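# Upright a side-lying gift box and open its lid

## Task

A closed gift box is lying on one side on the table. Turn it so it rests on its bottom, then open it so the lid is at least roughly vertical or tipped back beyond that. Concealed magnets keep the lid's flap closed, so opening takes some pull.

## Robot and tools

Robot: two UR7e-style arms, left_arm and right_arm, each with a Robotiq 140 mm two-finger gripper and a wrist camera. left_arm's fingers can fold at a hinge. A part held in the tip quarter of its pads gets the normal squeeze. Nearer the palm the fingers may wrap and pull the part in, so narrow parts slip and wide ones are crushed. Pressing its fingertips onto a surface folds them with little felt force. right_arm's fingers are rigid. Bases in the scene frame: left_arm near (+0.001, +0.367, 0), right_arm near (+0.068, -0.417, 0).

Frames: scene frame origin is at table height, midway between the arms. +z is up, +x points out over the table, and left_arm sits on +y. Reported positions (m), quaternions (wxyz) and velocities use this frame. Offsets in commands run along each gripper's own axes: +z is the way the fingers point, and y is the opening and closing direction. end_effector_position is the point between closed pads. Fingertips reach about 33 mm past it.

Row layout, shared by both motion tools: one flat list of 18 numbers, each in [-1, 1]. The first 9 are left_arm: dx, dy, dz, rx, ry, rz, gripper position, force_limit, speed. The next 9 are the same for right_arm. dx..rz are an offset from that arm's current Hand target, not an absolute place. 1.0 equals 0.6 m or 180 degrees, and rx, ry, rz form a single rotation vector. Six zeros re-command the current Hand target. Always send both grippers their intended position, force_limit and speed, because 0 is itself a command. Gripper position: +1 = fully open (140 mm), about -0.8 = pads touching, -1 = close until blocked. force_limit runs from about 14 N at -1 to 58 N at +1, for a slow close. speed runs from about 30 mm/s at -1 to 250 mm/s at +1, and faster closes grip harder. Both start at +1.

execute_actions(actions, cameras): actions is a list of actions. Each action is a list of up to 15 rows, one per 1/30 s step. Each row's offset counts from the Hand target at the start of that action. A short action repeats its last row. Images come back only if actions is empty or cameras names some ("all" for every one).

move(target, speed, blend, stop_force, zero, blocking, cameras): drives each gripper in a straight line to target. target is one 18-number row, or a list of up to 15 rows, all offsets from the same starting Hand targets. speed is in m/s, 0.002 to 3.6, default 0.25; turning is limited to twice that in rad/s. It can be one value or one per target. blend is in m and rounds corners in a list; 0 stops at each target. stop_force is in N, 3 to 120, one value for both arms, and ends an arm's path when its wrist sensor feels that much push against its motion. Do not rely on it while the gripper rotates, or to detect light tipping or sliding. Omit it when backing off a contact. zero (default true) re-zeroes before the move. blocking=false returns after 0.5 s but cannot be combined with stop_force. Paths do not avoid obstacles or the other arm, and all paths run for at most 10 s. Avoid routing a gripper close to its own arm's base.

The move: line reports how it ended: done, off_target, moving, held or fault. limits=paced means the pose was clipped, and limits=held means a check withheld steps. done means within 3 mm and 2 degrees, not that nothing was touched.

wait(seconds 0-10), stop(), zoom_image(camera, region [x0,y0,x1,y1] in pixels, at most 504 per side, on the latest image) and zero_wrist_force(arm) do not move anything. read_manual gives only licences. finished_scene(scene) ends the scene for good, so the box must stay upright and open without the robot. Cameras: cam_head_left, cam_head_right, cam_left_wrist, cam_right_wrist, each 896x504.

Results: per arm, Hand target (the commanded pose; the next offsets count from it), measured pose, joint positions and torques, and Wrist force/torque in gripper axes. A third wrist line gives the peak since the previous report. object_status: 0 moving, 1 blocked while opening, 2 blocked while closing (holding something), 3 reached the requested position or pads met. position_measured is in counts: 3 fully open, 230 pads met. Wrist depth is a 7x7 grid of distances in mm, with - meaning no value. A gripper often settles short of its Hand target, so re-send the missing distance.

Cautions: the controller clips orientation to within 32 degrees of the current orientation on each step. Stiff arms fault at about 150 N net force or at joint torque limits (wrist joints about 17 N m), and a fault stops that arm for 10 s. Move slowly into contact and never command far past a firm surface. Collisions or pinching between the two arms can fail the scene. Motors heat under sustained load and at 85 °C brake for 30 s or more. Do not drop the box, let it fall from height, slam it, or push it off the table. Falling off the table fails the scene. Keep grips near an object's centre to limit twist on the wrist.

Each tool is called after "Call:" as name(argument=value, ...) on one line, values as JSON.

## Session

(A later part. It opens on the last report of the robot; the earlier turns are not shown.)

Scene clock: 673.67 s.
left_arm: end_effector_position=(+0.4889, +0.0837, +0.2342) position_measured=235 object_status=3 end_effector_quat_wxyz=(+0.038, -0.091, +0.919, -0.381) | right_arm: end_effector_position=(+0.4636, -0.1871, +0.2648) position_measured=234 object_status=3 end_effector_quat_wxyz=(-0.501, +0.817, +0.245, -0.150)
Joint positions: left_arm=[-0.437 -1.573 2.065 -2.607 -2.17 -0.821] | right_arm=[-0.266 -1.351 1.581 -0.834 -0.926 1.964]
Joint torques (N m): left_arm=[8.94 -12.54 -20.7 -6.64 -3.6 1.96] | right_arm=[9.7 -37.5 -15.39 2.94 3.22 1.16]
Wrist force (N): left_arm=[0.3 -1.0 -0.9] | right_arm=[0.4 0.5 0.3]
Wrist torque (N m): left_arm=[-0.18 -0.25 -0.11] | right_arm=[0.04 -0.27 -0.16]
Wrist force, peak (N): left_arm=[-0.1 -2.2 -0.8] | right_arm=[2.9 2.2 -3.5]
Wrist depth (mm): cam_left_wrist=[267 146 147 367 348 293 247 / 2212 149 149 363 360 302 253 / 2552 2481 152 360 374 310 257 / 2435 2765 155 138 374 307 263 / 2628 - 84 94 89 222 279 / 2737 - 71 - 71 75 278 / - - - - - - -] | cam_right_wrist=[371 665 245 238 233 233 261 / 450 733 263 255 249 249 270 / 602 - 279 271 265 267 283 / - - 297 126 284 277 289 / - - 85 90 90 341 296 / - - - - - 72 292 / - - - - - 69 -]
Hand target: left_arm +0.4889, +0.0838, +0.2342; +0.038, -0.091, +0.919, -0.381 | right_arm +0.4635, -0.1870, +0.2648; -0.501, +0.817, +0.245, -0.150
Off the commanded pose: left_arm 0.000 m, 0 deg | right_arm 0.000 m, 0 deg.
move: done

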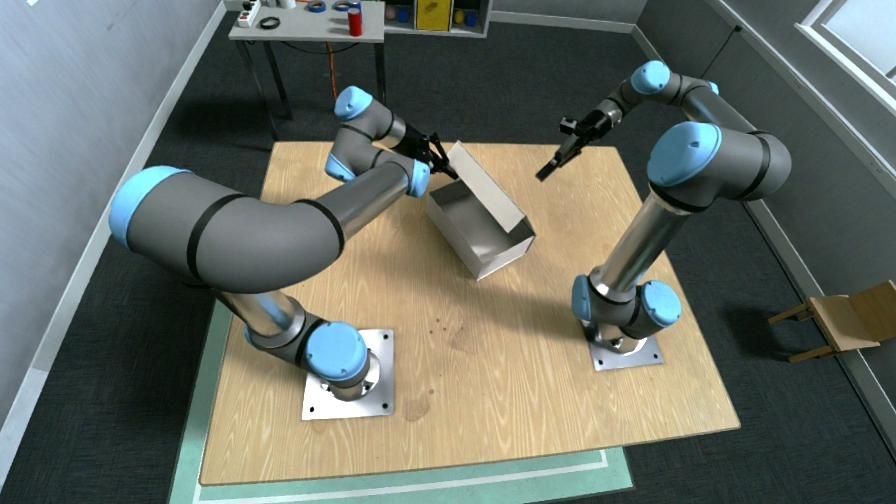

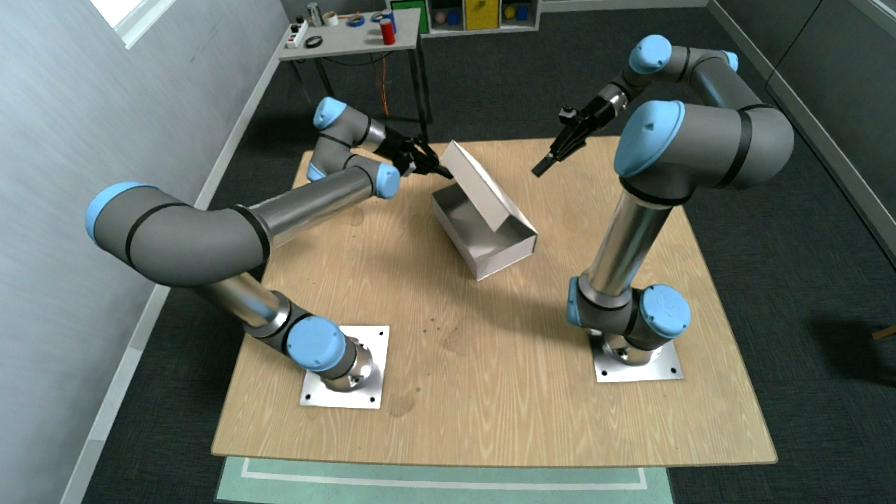

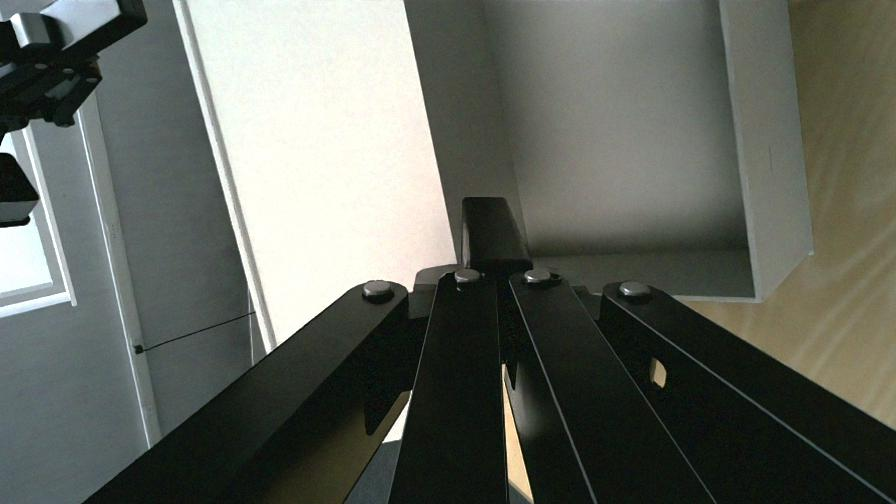

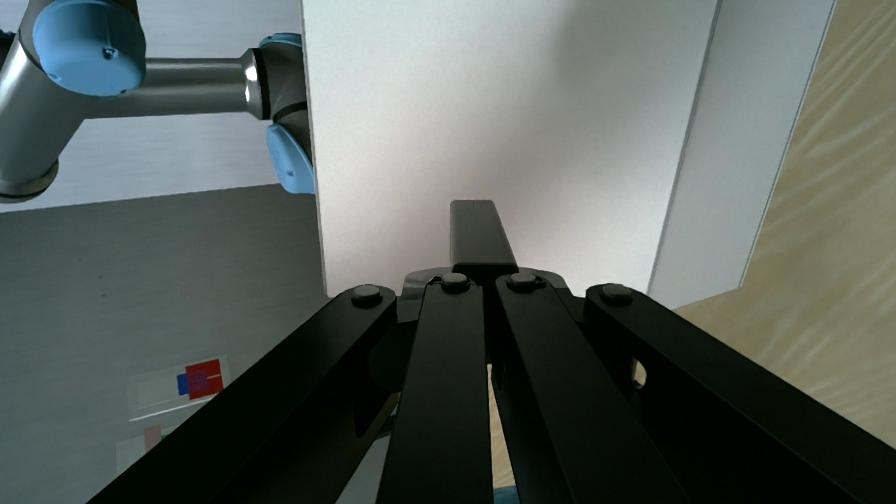

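Call:
move(target=[[-0.0217,-0.1032,0.0132,0,0,0,-1,-0.5,0.5,0,0,0,0,0,0,-1,-0.5,0.5],[-0.0388,-0.1692,0.0387,0,0,0,-1,-0.5,0.5,0,0,0,0,0,0,-1,-0.5,0.5],[-0.0503,-0.2098,0.06,0,0,0,-1,-0.5,0.5,0,0,0,0,0,0,-1,-0.5,0.5]], speed=[0.1, 0.07, 0.05], blend=[0.01, 0.01, 0], stop_force=8, cameras=["cam_left_wrist", "cam_right_wrist", "cam_head_left", "cam_head_right"])

Scene clock: 687.10 s.
left_arm: end_effector_position=(+0.5409, -0.0225, +0.2978) position_measured=235 object_status=3 end_effector_quat_wxyz=(+0.038, -0.091, +0.919, -0.381) | right_arm: end_effector_position=(+0.4635, -0.1870, +0.2648) position_measured=234 object_status=3 end_effector_quat_wxyz=(-0.501, +0.817, +0.245, -0.150)
Joint positions: left_arm=[-0.578 -1.438 1.76 -2.511 -2.092 -0.96] | right_arm=[-0.266 -1.351 1.581 -0.834 -0.925 1.964]
Joint torques (N m): left_arm=[8.16 -39.97 -16.77 -6.75 -3.38 2.07] | right_arm=[6.48 -35.26 -16 2.03 2.49 0.85]
Wrist force (N): left_arm=[0.4 -1.4 -0.5] | right_arm=[0.5 0.7 0.2]
Wrist torque (N m): left_arm=[-0.20 -0.33 -0.08] | right_arm=[0.06 -0.29 -0.16]
Wrist force, peak (N): left_arm=[-0.1 -2.5 -0.3] | right_arm=[0.7 0.7 0.5]
Wrist depth (mm): cam_left_wrist=[244 261 166 232 281 336 296 / 271 - 171 231 281 343 303 / 289 289 177 231 281 351 313 / 2370 2349 185 137 282 355 317 / 2435 - 84 93 89 369 334 / 2737 - 71 - 71 75 333 / - - - - - - -] | cam_right_wrist=[599 719 125 144 174 211 260 / 637 692 133 151 192 249 270 / - - 142 162 205 244 283 / - - 153 127 226 279 289 / - - 85 90 90 340 295 / - - - - - 72 292 / - - - - - 69 -]
Hand target: left_arm +0.5409, -0.0225, +0.2978; +0.038, -0.091, +0.919, -0.381 | right_arm +0.4635, -0.1870, +0.2648; -0.501, +0.817, +0.245, -0.150
Off the commanded pose: left_arm 0.000 m, 0 deg | right_arm 0.000 m, 0 deg.
move: done

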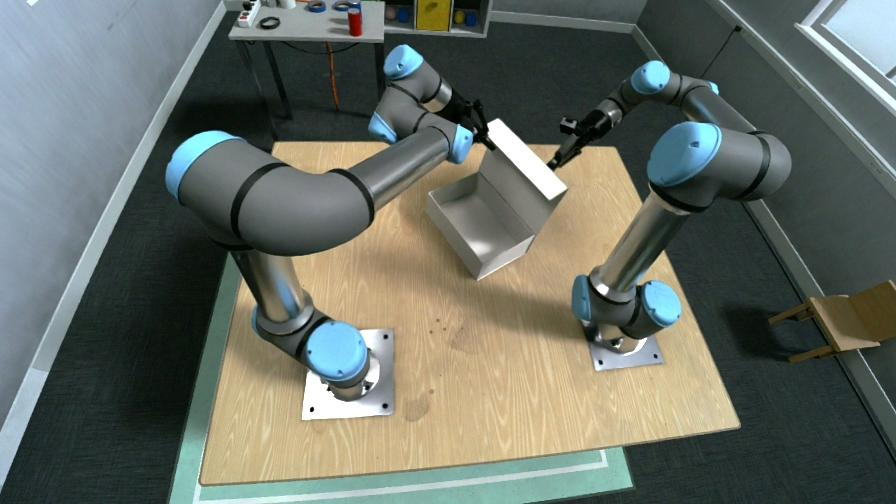

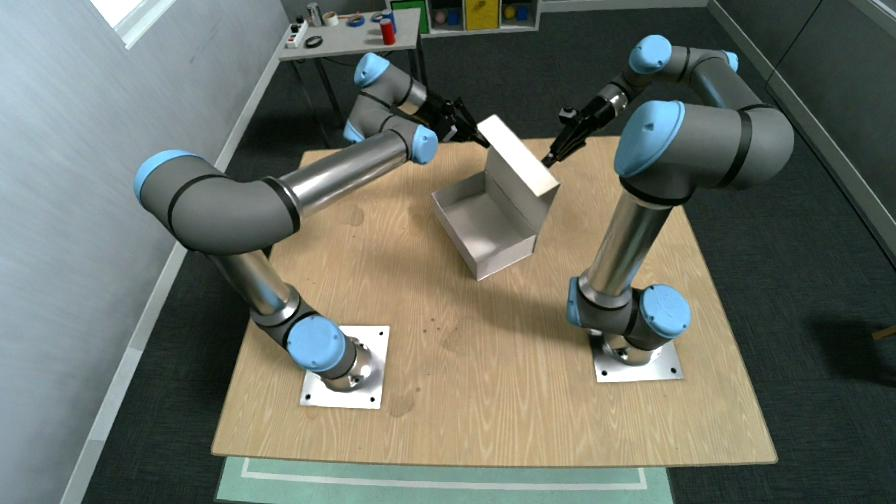

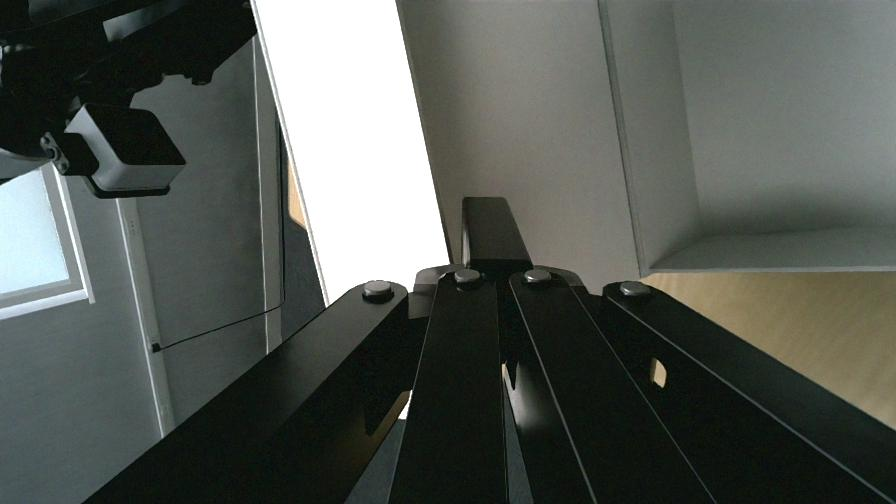

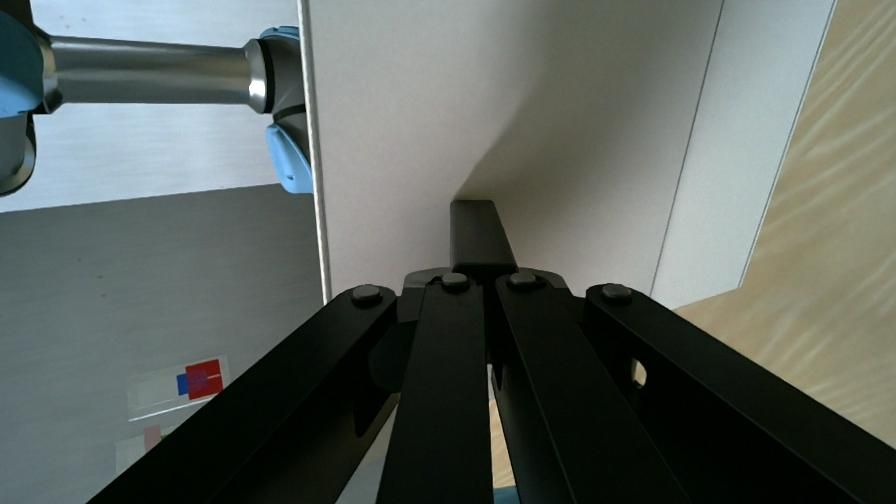

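Call:
move(target=[-0.0115,-0.0272,0.0342,0,0,0,-1,-0.5,0.5,0,0,0,0,0,0,-1,-0.5,0.5], speed=0.04, stop_force=5, cameras=["cam_left_wrist", "cam_right_wrist"])

Scene clock: 707.53 s.
left_arm: end_effector_position=(+0.5528, -0.0467, +0.2949) position_measured=235 object_status=3 end_effector_quat_wxyz=(+0.038, -0.091, +0.919, -0.381) | right_arm: end_effector_position=(+0.4635, -0.1870, +0.2648) position_measured=234 object_status=3 end_effector_quat_wxyz=(-0.501, +0.817, +0.245, -0.150)
Joint positions: left_arm=[-0.604 -1.388 1.711 -2.524 -2.078 -0.984] | right_arm=[-0.266 -1.351 1.581 -0.834 -0.925 1.964]
Joint torques (N m): left_arm=[8.2 -42.21 -17.49 -0.2 -3.37 1.93] | right_arm=[-6.07 -26.29 -19.87 0.77 0.13 0.99]
Wrist force (N): left_arm=[0.1 -1.7 -0.6] | right_arm=[0.2 0.8 0.2]
Wrist torque (N m): left_arm=[-0.28 -0.29 -0.09] | right_arm=[0.05 -0.26 -0.15]
Wrist force, peak (N): left_arm=[-0.2 -1.9 -0.7] | right_arm=[-0.7 1.7 -0.3]
Wrist depth (mm): cam_left_wrist=[226 249 156 210 243 314 293 / 254 2528 165 209 248 320 302 / 2141 2628 170 155 255 331 308 / 2349 2949 180 138 261 317 298 / 2552 - 84 94 89 368 333 / 2552 - 71 - 71 75 331 / - - - - - - -] | cam_right_wrist=[621 737 116 135 170 217 260 / 621 2316 127 143 193 254 275 / - 2447 138 160 215 304 283 / 2594 - 153 126 247 334 289 / - 2198 85 90 90 348 296 / - - - - - 72 292 / - - - - - 69 -]
Hand target: left_arm +0.5528, -0.0467, +0.2949; +0.038, -0.091, +0.919, -0.381 | right_arm +0.4635, -0.1870, +0.2648; -0.501, +0.817, +0.245, -0.150
Off the commanded pose: left_arm 0.000 m, 0 deg | right_arm 0.000 m, 0 deg.
move: done
Images, in order (width x height): cam_left_wrist 896x504, cam_right_wrist 896x504.

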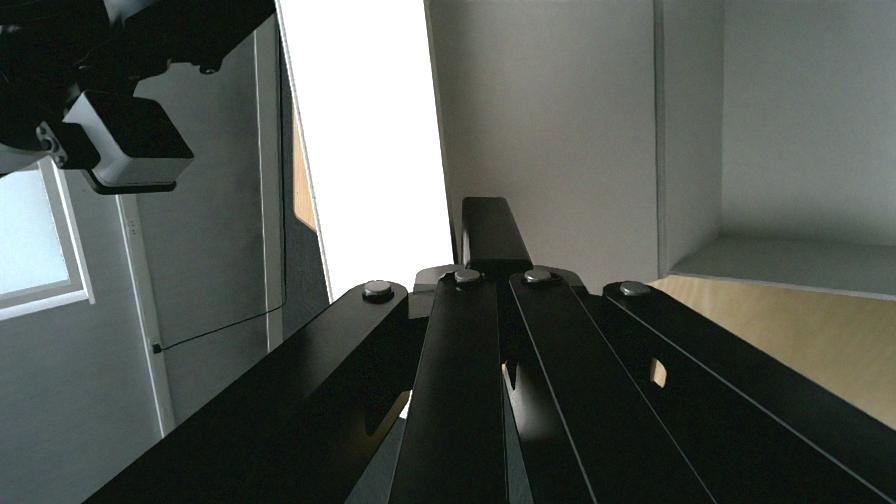

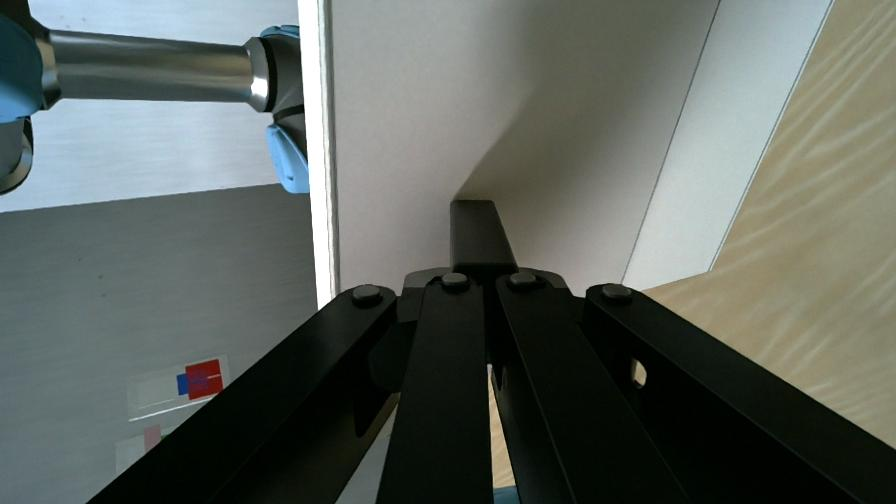

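Call:
move(target=[0.0085,0.1405,0.095,0,0,0,-1,-0.5,0.5,0,0,0,0,0,0,-1,-0.5,0.5], speed=0.1, cameras=["cam_left_wrist", "cam_right_wrist", "cam_head_left", "cam_head_right"])

Scene clock: 714.13 s.
left_arm: end_effector_position=(+0.5440, -0.0288, +0.1949) position_measured=235 object_status=3 end_effector_quat_wxyz=(+0.038, -0.091, +0.919, -0.381) | right_arm: end_effector_position=(+0.4635, -0.1870, +0.2648) position_measured=234 object_status=3 end_effector_quat_wxyz=(-0.501, +0.817, +0.245, -0.150)
Joint positions: left_arm=[-0.585 -1.316 1.903 -2.779 -2.089 -0.967] | right_arm=[-0.266 -1.351 1.581 -0.834 -0.925 1.964]
Joint torques (N m): left_arm=[-9.29 -40.13 -27.25 -1.99 -0.55 -2.15] | right_arm=[-6.46 -26.06 -22.79 -0.22 -1.23 0.9]
Wrist force (N): left_arm=[0.1 -1.4 -0.5] | right_arm=[0.3 0.7 0.5]
Wrist torque (N m): left_arm=[-0.19 -0.29 -0.08] | right_arm=[0.04 -0.27 -0.15]
Wrist force, peak (N): left_arm=[-0.1 -3.3 -2.2] | right_arm=[0.5 0.8 0.7]
Wrist depth (mm): cam_left_wrist=[141 154 173 202 243 254 219 / 144 157 176 208 249 261 222 / 146 160 182 210 256 270 230 / 149 163 184 136 261 278 235 / 152 165 84 94 89 226 214 / 153 - 71 - 71 75 170 / - - - - - - -] | cam_right_wrist=[313 316 116 135 170 222 260 / 378 721 127 143 193 237 273 / - 3125 138 160 215 320 283 / - - 153 126 246 344 288 / - - 85 90 90 349 296 / - - - - - 72 292 / - - - - - 69 -]
Hand target: left_arm +0.5440, -0.0288, +0.1949; +0.038, -0.091, +0.919, -0.381 | right_arm +0.4635, -0.1870, +0.2648; -0.501, +0.817, +0.245, -0.150
Off the commanded pose: left_arm 0.000 m, 0 deg | right_arm 0.000 m, 0 deg.
move: done

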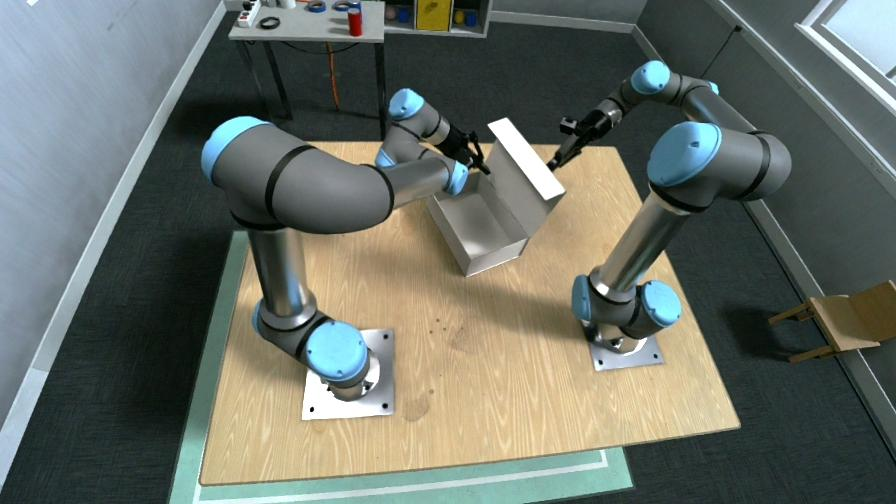

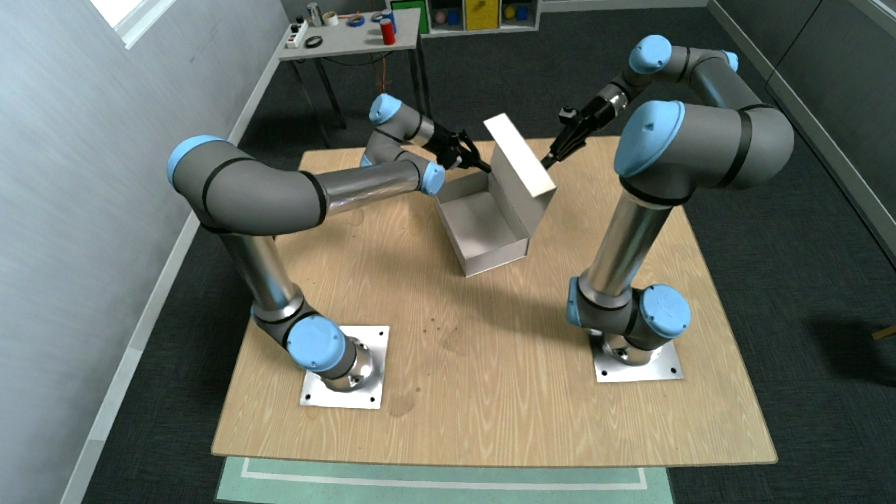

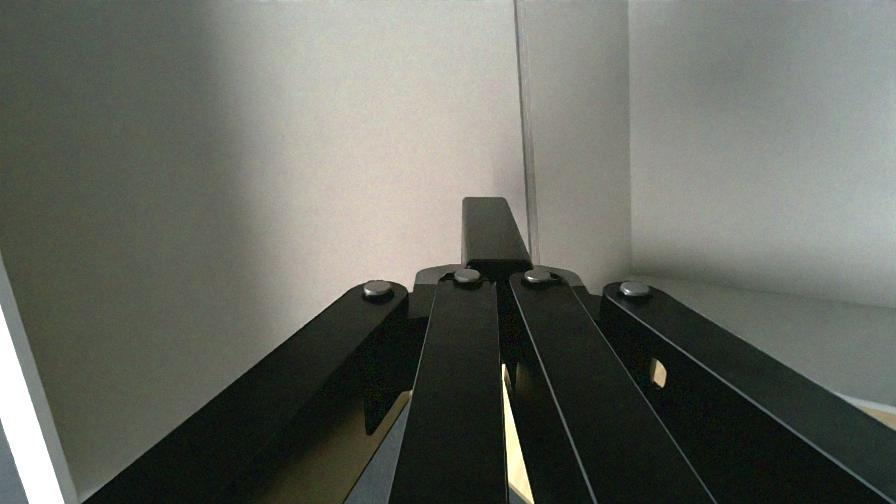

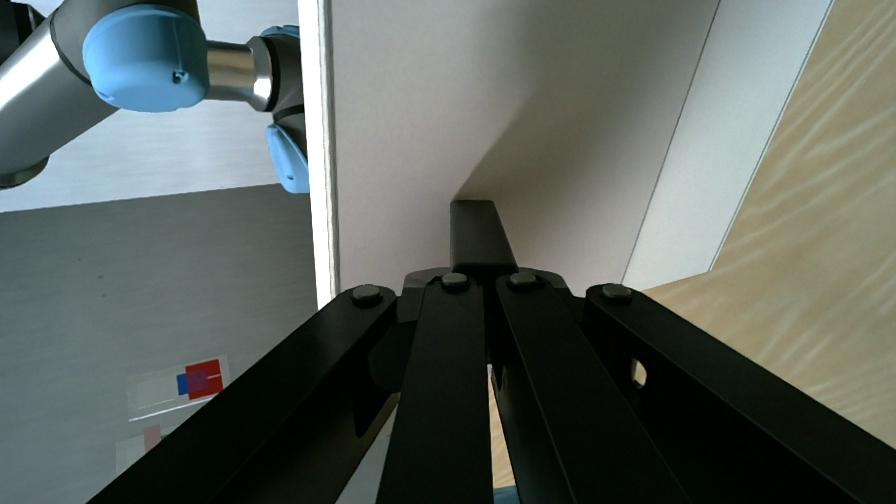

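Call:
move(target=[[0.085,0.1688,-0.2867,0,0,0,-1,-0.5,0.5,0,0,0,0,0,0,-1,-0.5,0.5],[0.085,0.1688,-0.2867,0,0,0,-1,-0.5,0.5,-0.0063,0.0225,-0.0442,0,0,0,-1,-0.5,0.5]], speed=[0.2, 0.04], cameras=["cam_left_wrist", "cam_right_wrist"])

Scene clock: 724.50 s.
left_arm: end_effector_position=(+0.4561, +0.1507, +0.2448) position_measured=235 object_status=3 end_effector_quat_wxyz=(+0.038, -0.091, +0.919, -0.381) | right_arm: end_effector_position=(+0.4767, -0.2141, +0.2649) position_measured=234 object_status=3 end_effector_quat_wxyz=(-0.501, +0.817, +0.245, -0.150) end_effector_velocity=(-0.002, +0.002, +0.000) end_effector_angular_velocity=(-0.001, +0.004, -0.001)
Joint positions: left_arm=[-0.317 -1.7 2.133 -2.471 -2.228 -0.691] | right_arm=[-0.308 -1.316 1.533 -0.804 -0.96 1.934]
Joint velocities: left_arm=[within noise] | right_arm=[0.004 -0.003 0.005 -0.001 0.003 0.004]
Joint torques (N m): left_arm=[8.38 -26.93 -28.92 -0.05 -1.1 2.08] | right_arm=[10.38 -40.01 -16.31 -1.69 3.38 1.11]
Wrist force (N): left_arm=[0.5 -1.4 -0.1] | right_arm=[0.6 0.6 -0.3]
Wrist torque (N m): left_arm=[-0.21 -0.35 -0.23] | right_arm=[0.00 -0.31 -0.19]
Wrist force, peak (N): left_arm=[-0.5 -3.1 1.9] | right_arm=[0.6 1.1 -0.8]
Wrist depth (mm): cam_left_wrist=[329 349 382 424 364 298 260 / 342 358 389 435 383 308 266 / 352 367 400 445 402 317 273 / 2552 376 408 124 395 330 282 / 2765 381 84 94 89 321 290 / 2824 - 71 - 71 75 285 / - - - - - - -] | cam_right_wrist=[437 1980 133 133 186 - 269 / 550 788 143 141 213 316 274 / 647 3163 156 154 241 335 282 / - 2337 173 116 282 360 287 / - - 85 90 90 344 292 / - - - - - 72 289 / - - - - - 69 -]
Hand target: left_arm +0.4561, +0.1507, +0.2448; +0.038, -0.091, +0.919, -0.381 | right_arm +0.4767, -0.2139, +0.2648; -0.501, +0.817, +0.245, -0.150
Off the commanded pose: left_arm 0.000 m, 0 deg | right_arm 0.000 m, 0 deg.
move: done
Images, in order (width x height): cam_left_wrist 896x504, cam_right_wrist 896x504.

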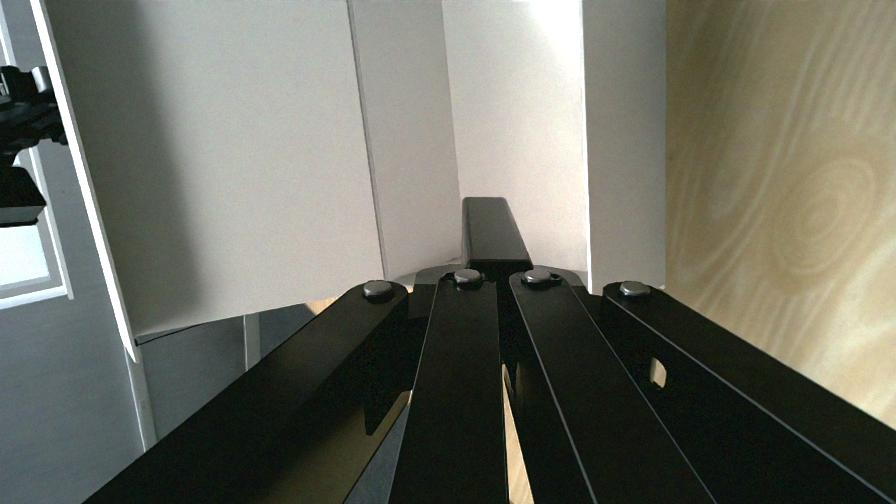

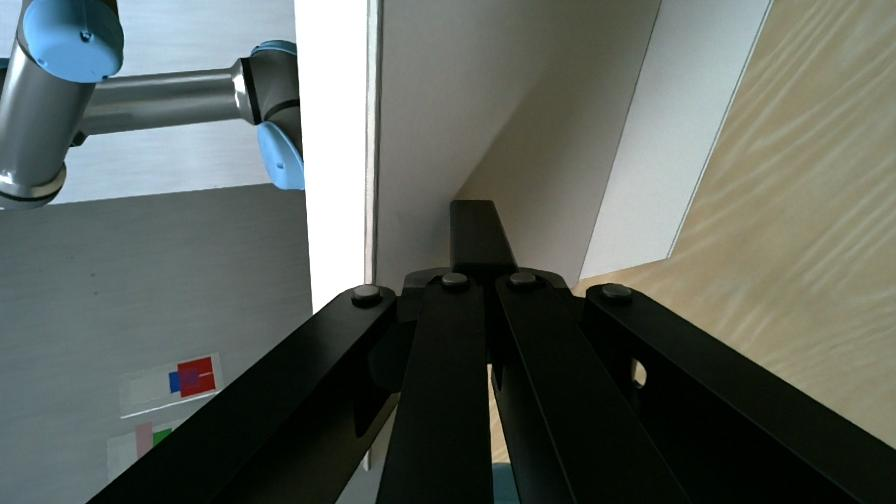

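Call:
move(target=[0.0475,-0.3045,0.0685,0.1387,-0.038,-0.0242,-0.08,-0.5,0.5,0,0,0,0,0,0,-1,-0.5,0.5], speed=0.25, cameras=["cam_left_wrist", "cam_right_wrist", "cam_head_left"])

Scene clock: 784.93 s.
left_arm: end_effector_position=(+0.4592, -0.0100, +0.3450) position_measured=139 object_status=3 end_effector_quat_wxyz=(+0.096, -0.138, +0.807, -0.566) end_effector_velocity=(-0.001, -0.001, +0.001) end_effector_angular_velocity=(-0.005, +0.000, +0.000) | right_arm: end_effector_position=(+0.4767, -0.2139, +0.2648) position_measured=234 object_status=3 end_effector_quat_wxyz=(-0.501, +0.817, +0.245, -0.150)
Joint positions: left_arm=[-0.622 -1.59 2.209 -3.347 -2.128 -1.343] | right_arm=[-0.308 -1.316 1.533 -0.805 -0.96 1.935]
Joint velocities: left_arm=[-0.001 0 0.001 -0.006 0 -0.005] | right_arm=[within noise]
Joint torques (N m): left_arm=[-10.24 -23.02 -12.63 -5.88 0.75 -2.11] | right_arm=[9.93 -40.07 -15.67 -2.34 2.42 1.07]
Wrist force (N): left_arm=[0.4 -1.0 -0.8] | right_arm=[0.8 0.7 -0.2]
Wrist torque (N m): left_arm=[-0.10 -0.19 -0.03] | right_arm=[0.05 -0.37 -0.19]
Wrist force, peak (N): left_arm=[1.4 -2.1 0.8] | right_arm=[0.8 0.6 -0.7]
Wrist depth (mm): cam_left_wrist=[2212 498 2528 289 289 285 285 / 2329 469 407 309 301 298 299 / 2602 2854 454 315 315 311 320 / - - 121 328 160 323 338 / - 84 97 351 346 95 89 / - 72 71 4657 2949 - 76 / - - - 3123 3360 - 72] | cam_right_wrist=[337 449 134 133 186 273 269 / 488 449 145 141 212 318 275 / 574 - 168 156 257 333 282 / - 2447 176 126 280 361 288 / 2358 - 85 90 90 345 291 / - - - - - 72 289 / - - - - - 69 -]
Hand target: left_arm +0.4592, -0.0100, +0.3451; +0.096, -0.138, +0.807, -0.566 | right_arm +0.4767, -0.2139, +0.2648; -0.501, +0.817, +0.245, -0.150
Off the commanded pose: left_arm 0.000 m, 0 deg | right_arm 0.000 m, 0 deg.
move: done
Images, in order (width x height): cam_head_left 896x504, cam_left_wrist 896x504, cam_right_wrist 896x504.

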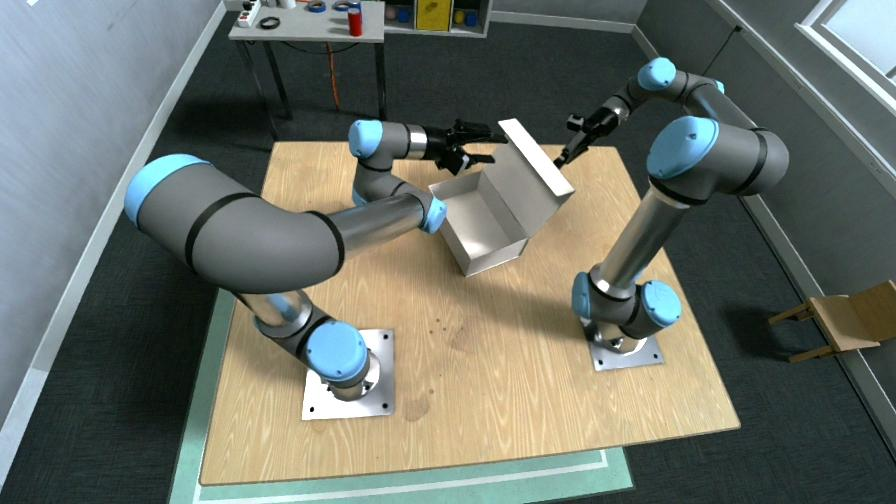

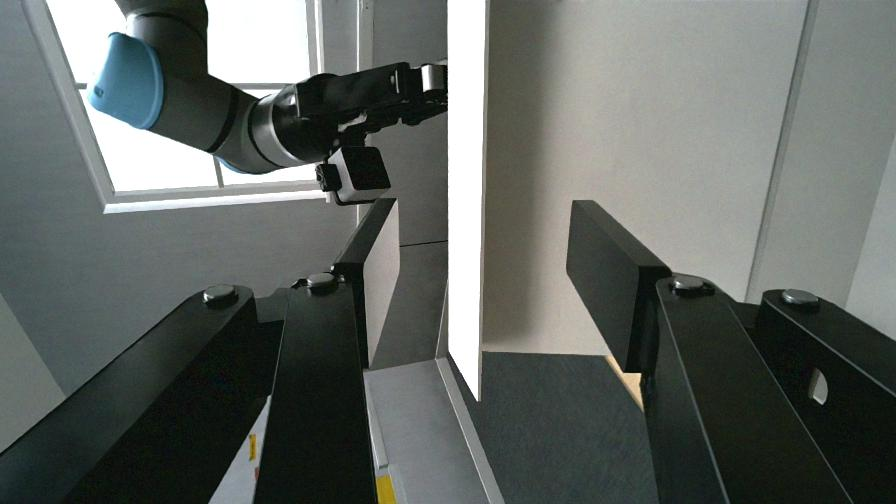

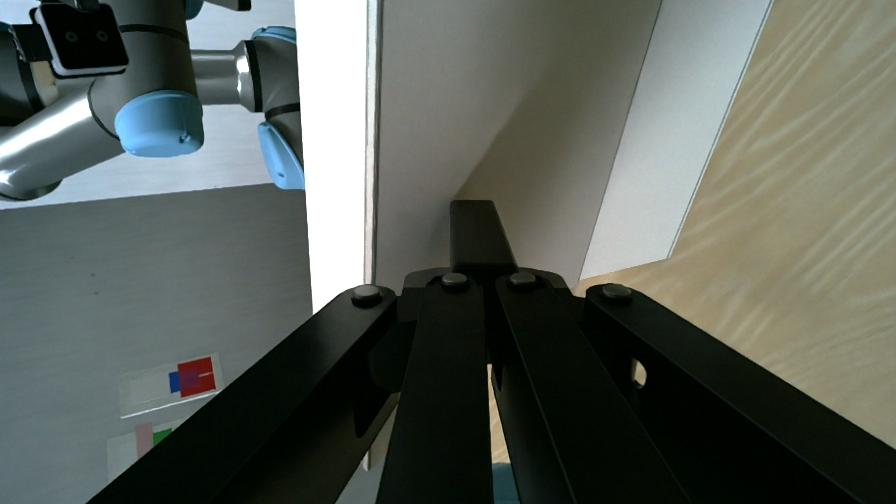

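Call:
move(target=[[0,0.0213,0.1758,0.0444,0,0,-0.08,-0.5,0.5,0,0,0,0,0,0,-1,-0.5,0.5],[0,0.0213,0.1758,0.0444,0,0,-1,-0.3,-1,0,0,0,0,0,0,-1,-0.5,0.5]], speed=0.12, cameras=["cam_left_wrist", "cam_right_wrist"])

Scene clock: 816.20 s.
left_arm: end_effector_position=(+0.4906, -0.0994, +0.2971) position_measured=223 object_status=0 end_effector_quat_wxyz=(+0.106, -0.131, +0.766, -0.621) | right_arm: end_effector_position=(+0.4767, -0.2139, +0.2648) position_measured=234 object_status=3 end_effector_quat_wxyz=(-0.501, +0.817, +0.245, -0.150)
Joint positions: left_arm=[-0.735 -1.252 2.129 -3.784 -2.044 -1.463] | right_arm=[-0.308 -1.316 1.533 -0.805 -0.96 1.935]
Joint torques (N m): left_arm=[8.45 -20.71 -9.22 -2.93 -2.16 1.55] | right_arm=[9.9 -39.42 -15.3 -2.2 2.04 1.08]
Wrist force (N): left_arm=[-0.4 -4.9 0.1] | right_arm=[0.4 0.7 -0.2]
Wrist torque (N m): left_arm=[0.16 -0.07 -0.12] | right_arm=[-0.02 -0.30 -0.19]
Wrist force, peak (N): left_arm=[-0.8 -5.0 0.2] | right_arm=[0.7 0.9 -0.5]
Wrist depth (mm): cam_left_wrist=[2176 432 2528 190 188 179 171 / 397 399 279 202 197 188 178 / 2654 2949 355 209 205 195 186 / 2737 3237 4084 114 213 204 193 / 2885 3739 87 95 89 205 202 / - - 71 - 71 78 206 / - - - - - - -] | cam_right_wrist=[536 285 151 133 186 - 269 / 463 410 172 141 213 324 275 / 499 452 173 156 240 334 281 / - 2316 160 126 282 360 287 / - - 85 90 90 346 292 / - - - - - 72 289 / - - - - - 69 -]
Hand target: left_arm +0.4906, -0.0994, +0.2971; +0.106, -0.131, +0.766, -0.621 | right_arm +0.4767, -0.2139, +0.2648; -0.501, +0.817, +0.245, -0.150
Off the commanded pose: left_arm 0.000 m, 0 deg | right_arm 0.000 m, 0 deg.
move: done
Images, in order (width x height): cam_left_wrist 896x504, cam_right_wrist 896x504.

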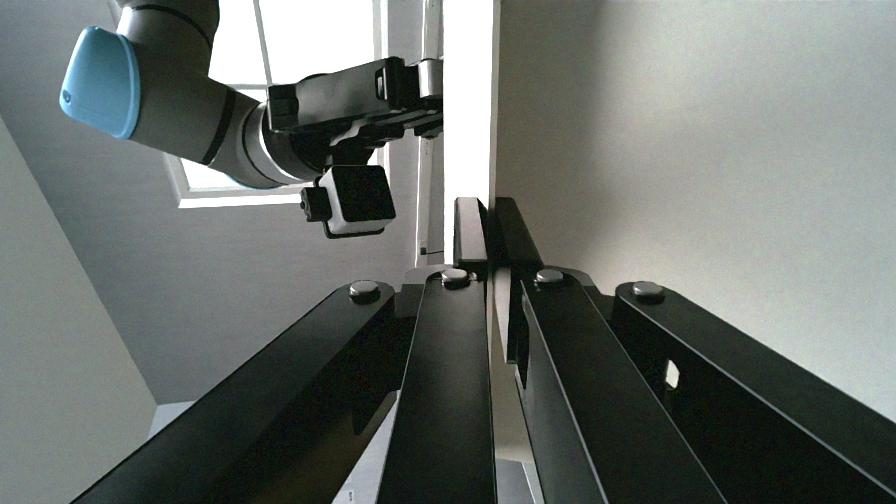

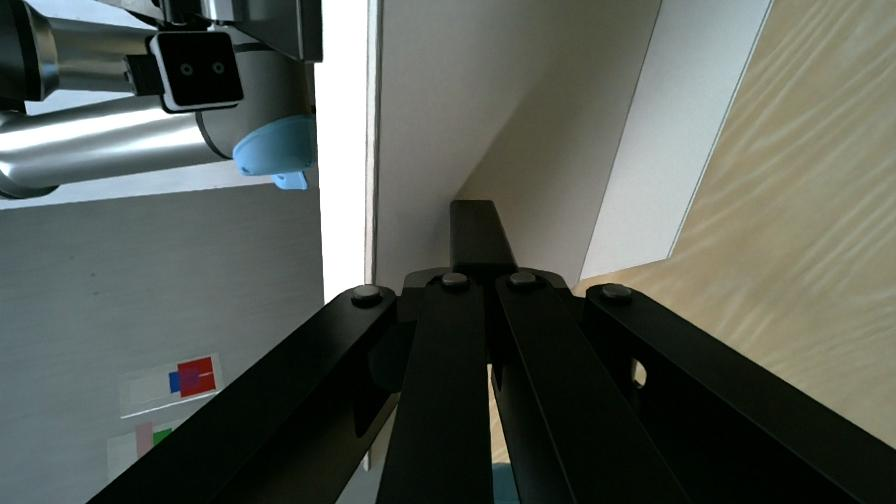

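Call:
move(target=[0,0,0,0,0,0,-1,-0.3,-1,-0.0121,0.022,-0.0432,0,0,0,-1,-0.5,0.5], speed=0.06, cameras=["cam_left_wrist", "cam_right_wrist", "cam_head_left"])

Scene clock: 820.10 s.
left_arm: end_effector_position=(+0.4906, -0.0994, +0.2971) position_measured=223 object_status=2 end_effector_quat_wxyz=(+0.106, -0.131, +0.766, -0.621) | right_arm: end_effector_position=(+0.4866, -0.2424, +0.2649) position_measured=234 object_status=3 end_effector_quat_wxyz=(-0.501, +0.817, +0.245, -0.150) end_effector_velocity=(-0.001, +0.004, -0.001) end_effector_angular_velocity=(+0.001, +0.002, -0.001)
Joint positions: left_arm=[-0.735 -1.252 2.129 -3.784 -2.044 -1.463] | right_arm=[-0.351 -1.284 1.491 -0.777 -0.997 1.906]
Joint velocities: left_arm=[within noise] | right_arm=[0.005 -0.003 0.006 -0.004 0.006 0.005]
Joint torques (N m): left_arm=[7.88 -20.42 -8.86 1.13 -0.22 1.1] | right_arm=[8.56 -41.28 -14.58 -2.31 3.04 1.22]
Wrist force (N): left_arm=[-0.6 -5.1 0.6] | right_arm=[0.3 0.7 0.1]
Wrist torque (N m): left_arm=[0.15 -0.02 -0.12] | right_arm=[0.05 -0.26 -0.18]
Wrist force, peak (N): left_arm=[-0.3 -5.3 0.5] | right_arm=[0.7 1.2 -0.2]
Wrist depth (mm): cam_left_wrist=[2212 454 2481 189 188 179 172 / 402 425 316 201 197 187 179 / 2983 2765 392 206 206 195 185 / 2737 3447 - 114 212 204 193 / - - 87 95 89 205 202 / 2552 - 71 - 71 78 207 / - - - - - - -] | cam_right_wrist=[592 315 150 174 241 320 268 / 489 448 168 189 271 330 274 / 517 2914 177 204 305 344 281 / - - 187 126 354 365 287 / - 2198 85 90 90 344 293 / - - - - - 72 290 / - - - - - 69 -]
Hand target: left_arm +0.4906, -0.0994, +0.2971; +0.106, -0.131, +0.766, -0.621 | right_arm +0.4867, -0.2422, +0.2648; -0.501, +0.817, +0.245, -0.150
Off the commanded pose: left_arm 0.000 m, 0 deg | right_arm 0.000 m, 0 deg.
move: done
Images, in order (width x height): cam_head_left 896x504, cam_left_wrist 896x504, cam_right_wrist 896x504.

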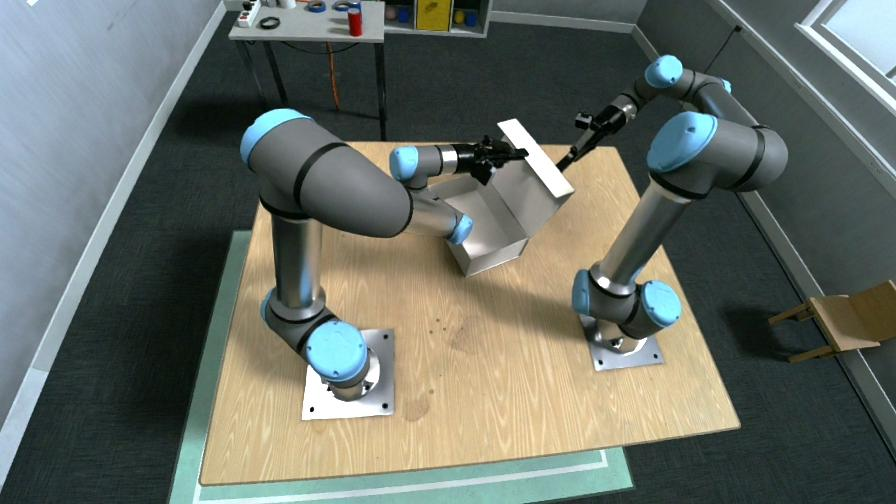

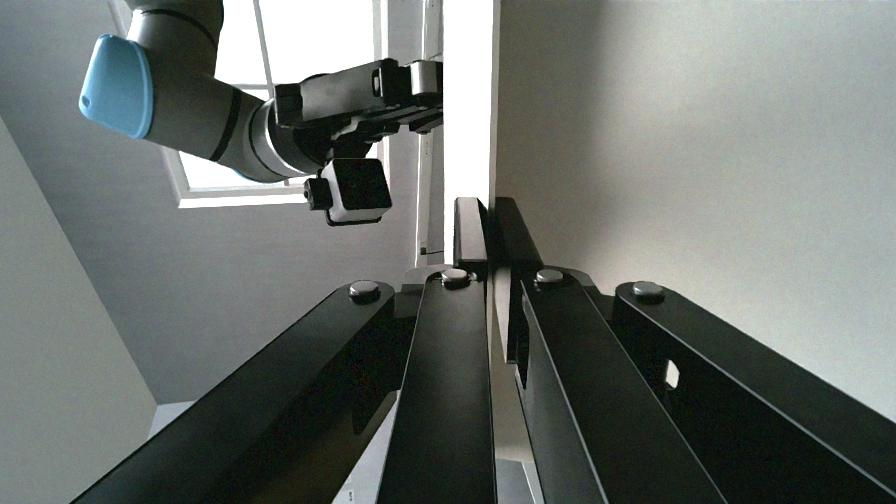

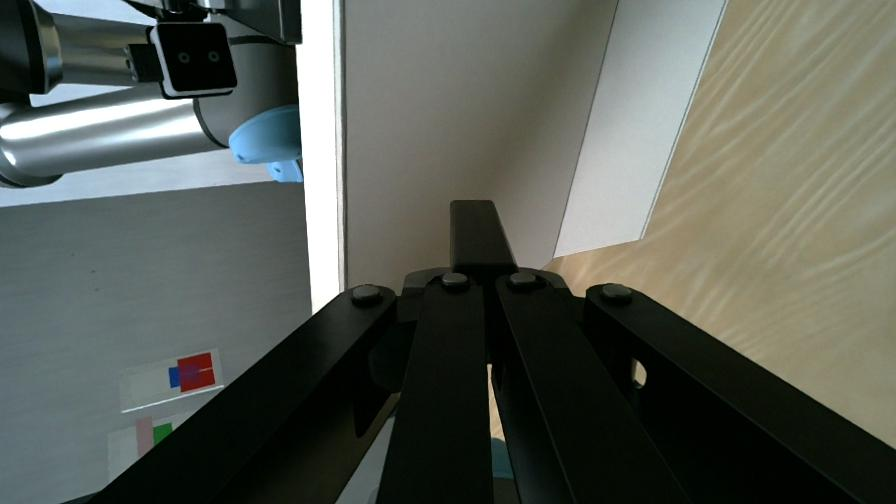

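Call:
move(target=[[0,0.0027,0.1142,-0.0944,0,0,-1,-0.3,-1,-0.348,-0.0527,-0.392,0,0,0,-1,-0.5,0.5],[0,0.0415,0.2118,-0.1833,0,0,-1,-0.3,-1,-0.348,-0.0527,-0.392,0,0,0,-1,-0.5,0.5]], speed=[0.2, 0.1], blend=[0.01, 0], cameras=["cam_left_wrist", "cam_right_wrist", "cam_head_left", "cam_head_right"])

Scene clock: 862.07 s.
left_arm: end_effector_position=(+0.5300, -0.2119, +0.2463) position_measured=228 object_status=2 end_effector_quat_wxyz=(+0.064, -0.155, +0.911, -0.378) | right_arm: end_effector_position=(+0.4195, -0.5202, +0.3996) position_measured=234 object_status=3 end_effector_quat_wxyz=(-0.501, +0.817, +0.245, -0.150)
Joint positions: left_arm=[-0.897 -1.223 1.655 -2.764 -1.797 -1.34] | right_arm=[-0.826 -1.189 1.004 -0.292 -1.41 1.653]
Joint torques (N m): left_arm=[8.98 -48.95 -26.36 -4.4 -1.2 -0.14] | right_arm=[-8.54 -31.77 -29.74 4.31 -1.98 -1.41]
Wrist force (N): left_arm=[0.5 -0.8 0.1] | right_arm=[0.6 0.7 0.5]
Wrist torque (N m): left_arm=[-0.20 -0.04 -0.44] | right_arm=[0.05 -0.26 -0.18]
Wrist force, peak (N): left_arm=[-1.6 -7.3 0.9] | right_arm=[3.0 0.7 2.1]
Wrist depth (mm): cam_left_wrist=[2042 - 623 481 186 171 158 / 2176 2435 640 504 194 177 163 / 2250 - 662 516 202 183 169 / 2504 - 2709 124 207 192 176 / 2602 3160 84 92 89 192 183 / 2824 - 71 - 71 73 186 / - - - - - - -] | cam_right_wrist=[2255 3052 964 923 599 473 380 / 2759 2702 - 971 648 485 386 / - 3413 2759 823 602 496 395 / 199 240 307 126 568 516 405 / 199 222 85 90 90 486 414 / 195 - - - - 72 407 / - - - - - 69 -]
Hand target: left_arm +0.5301, -0.2119, +0.2464; +0.064, -0.155, +0.911, -0.378 | right_arm +0.4195, -0.5202, +0.3996; -0.501, +0.817, +0.245, -0.150
Off the commanded pose: left_arm 0.000 m, 0 deg | right_arm 0.000 m, 0 deg.
move: done

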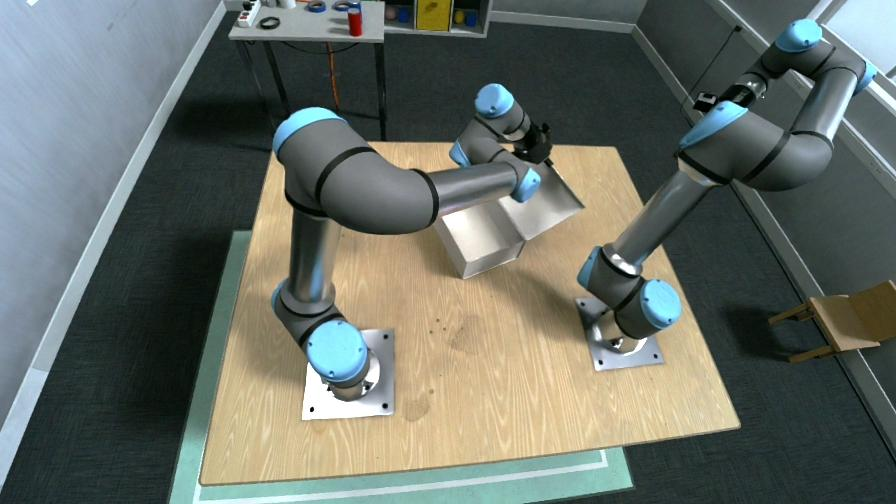

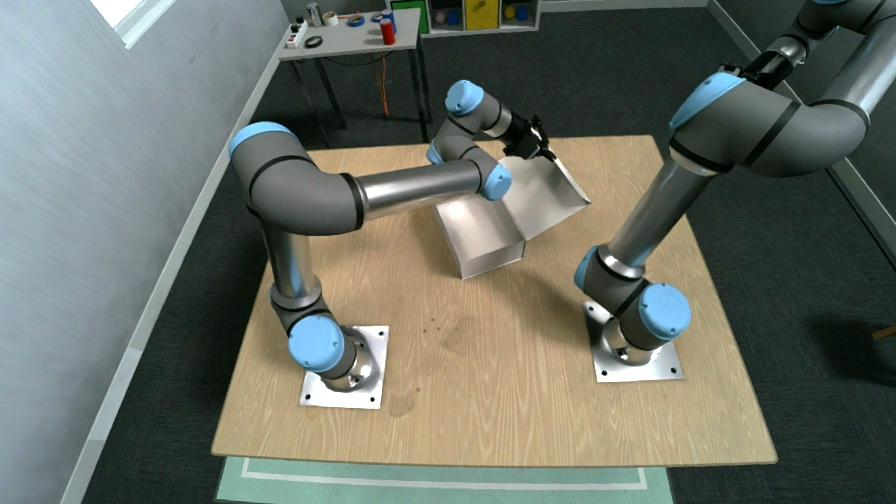

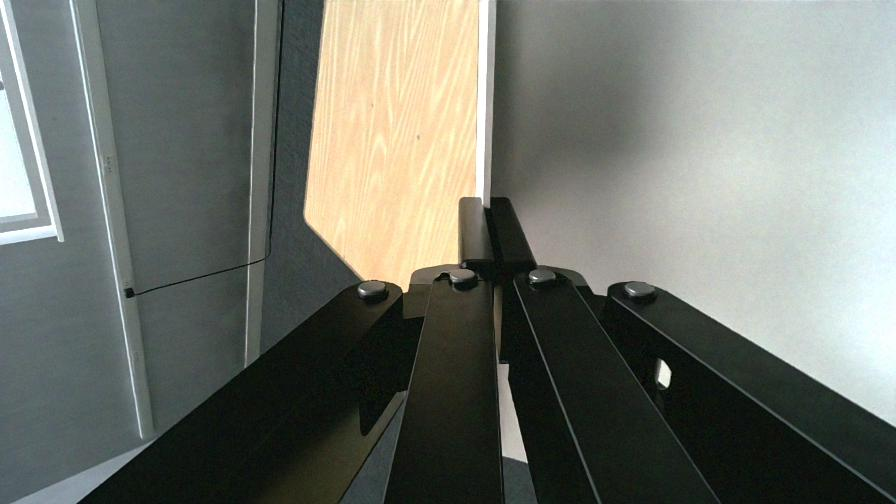

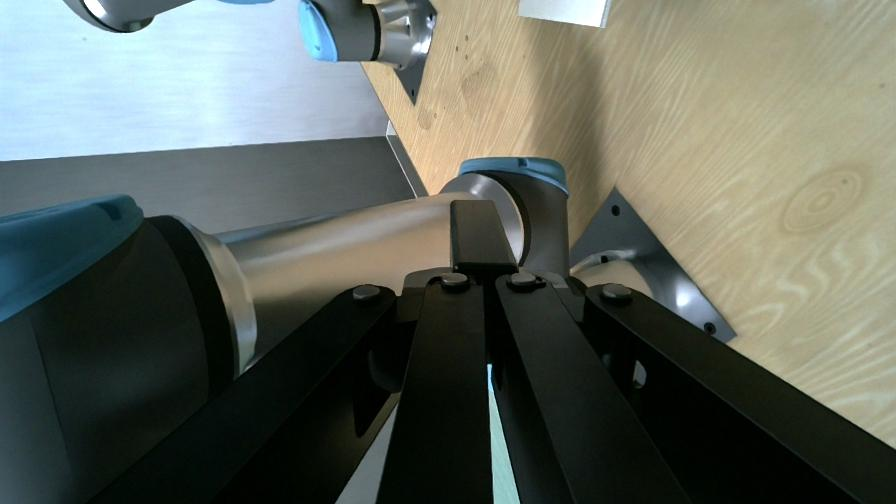

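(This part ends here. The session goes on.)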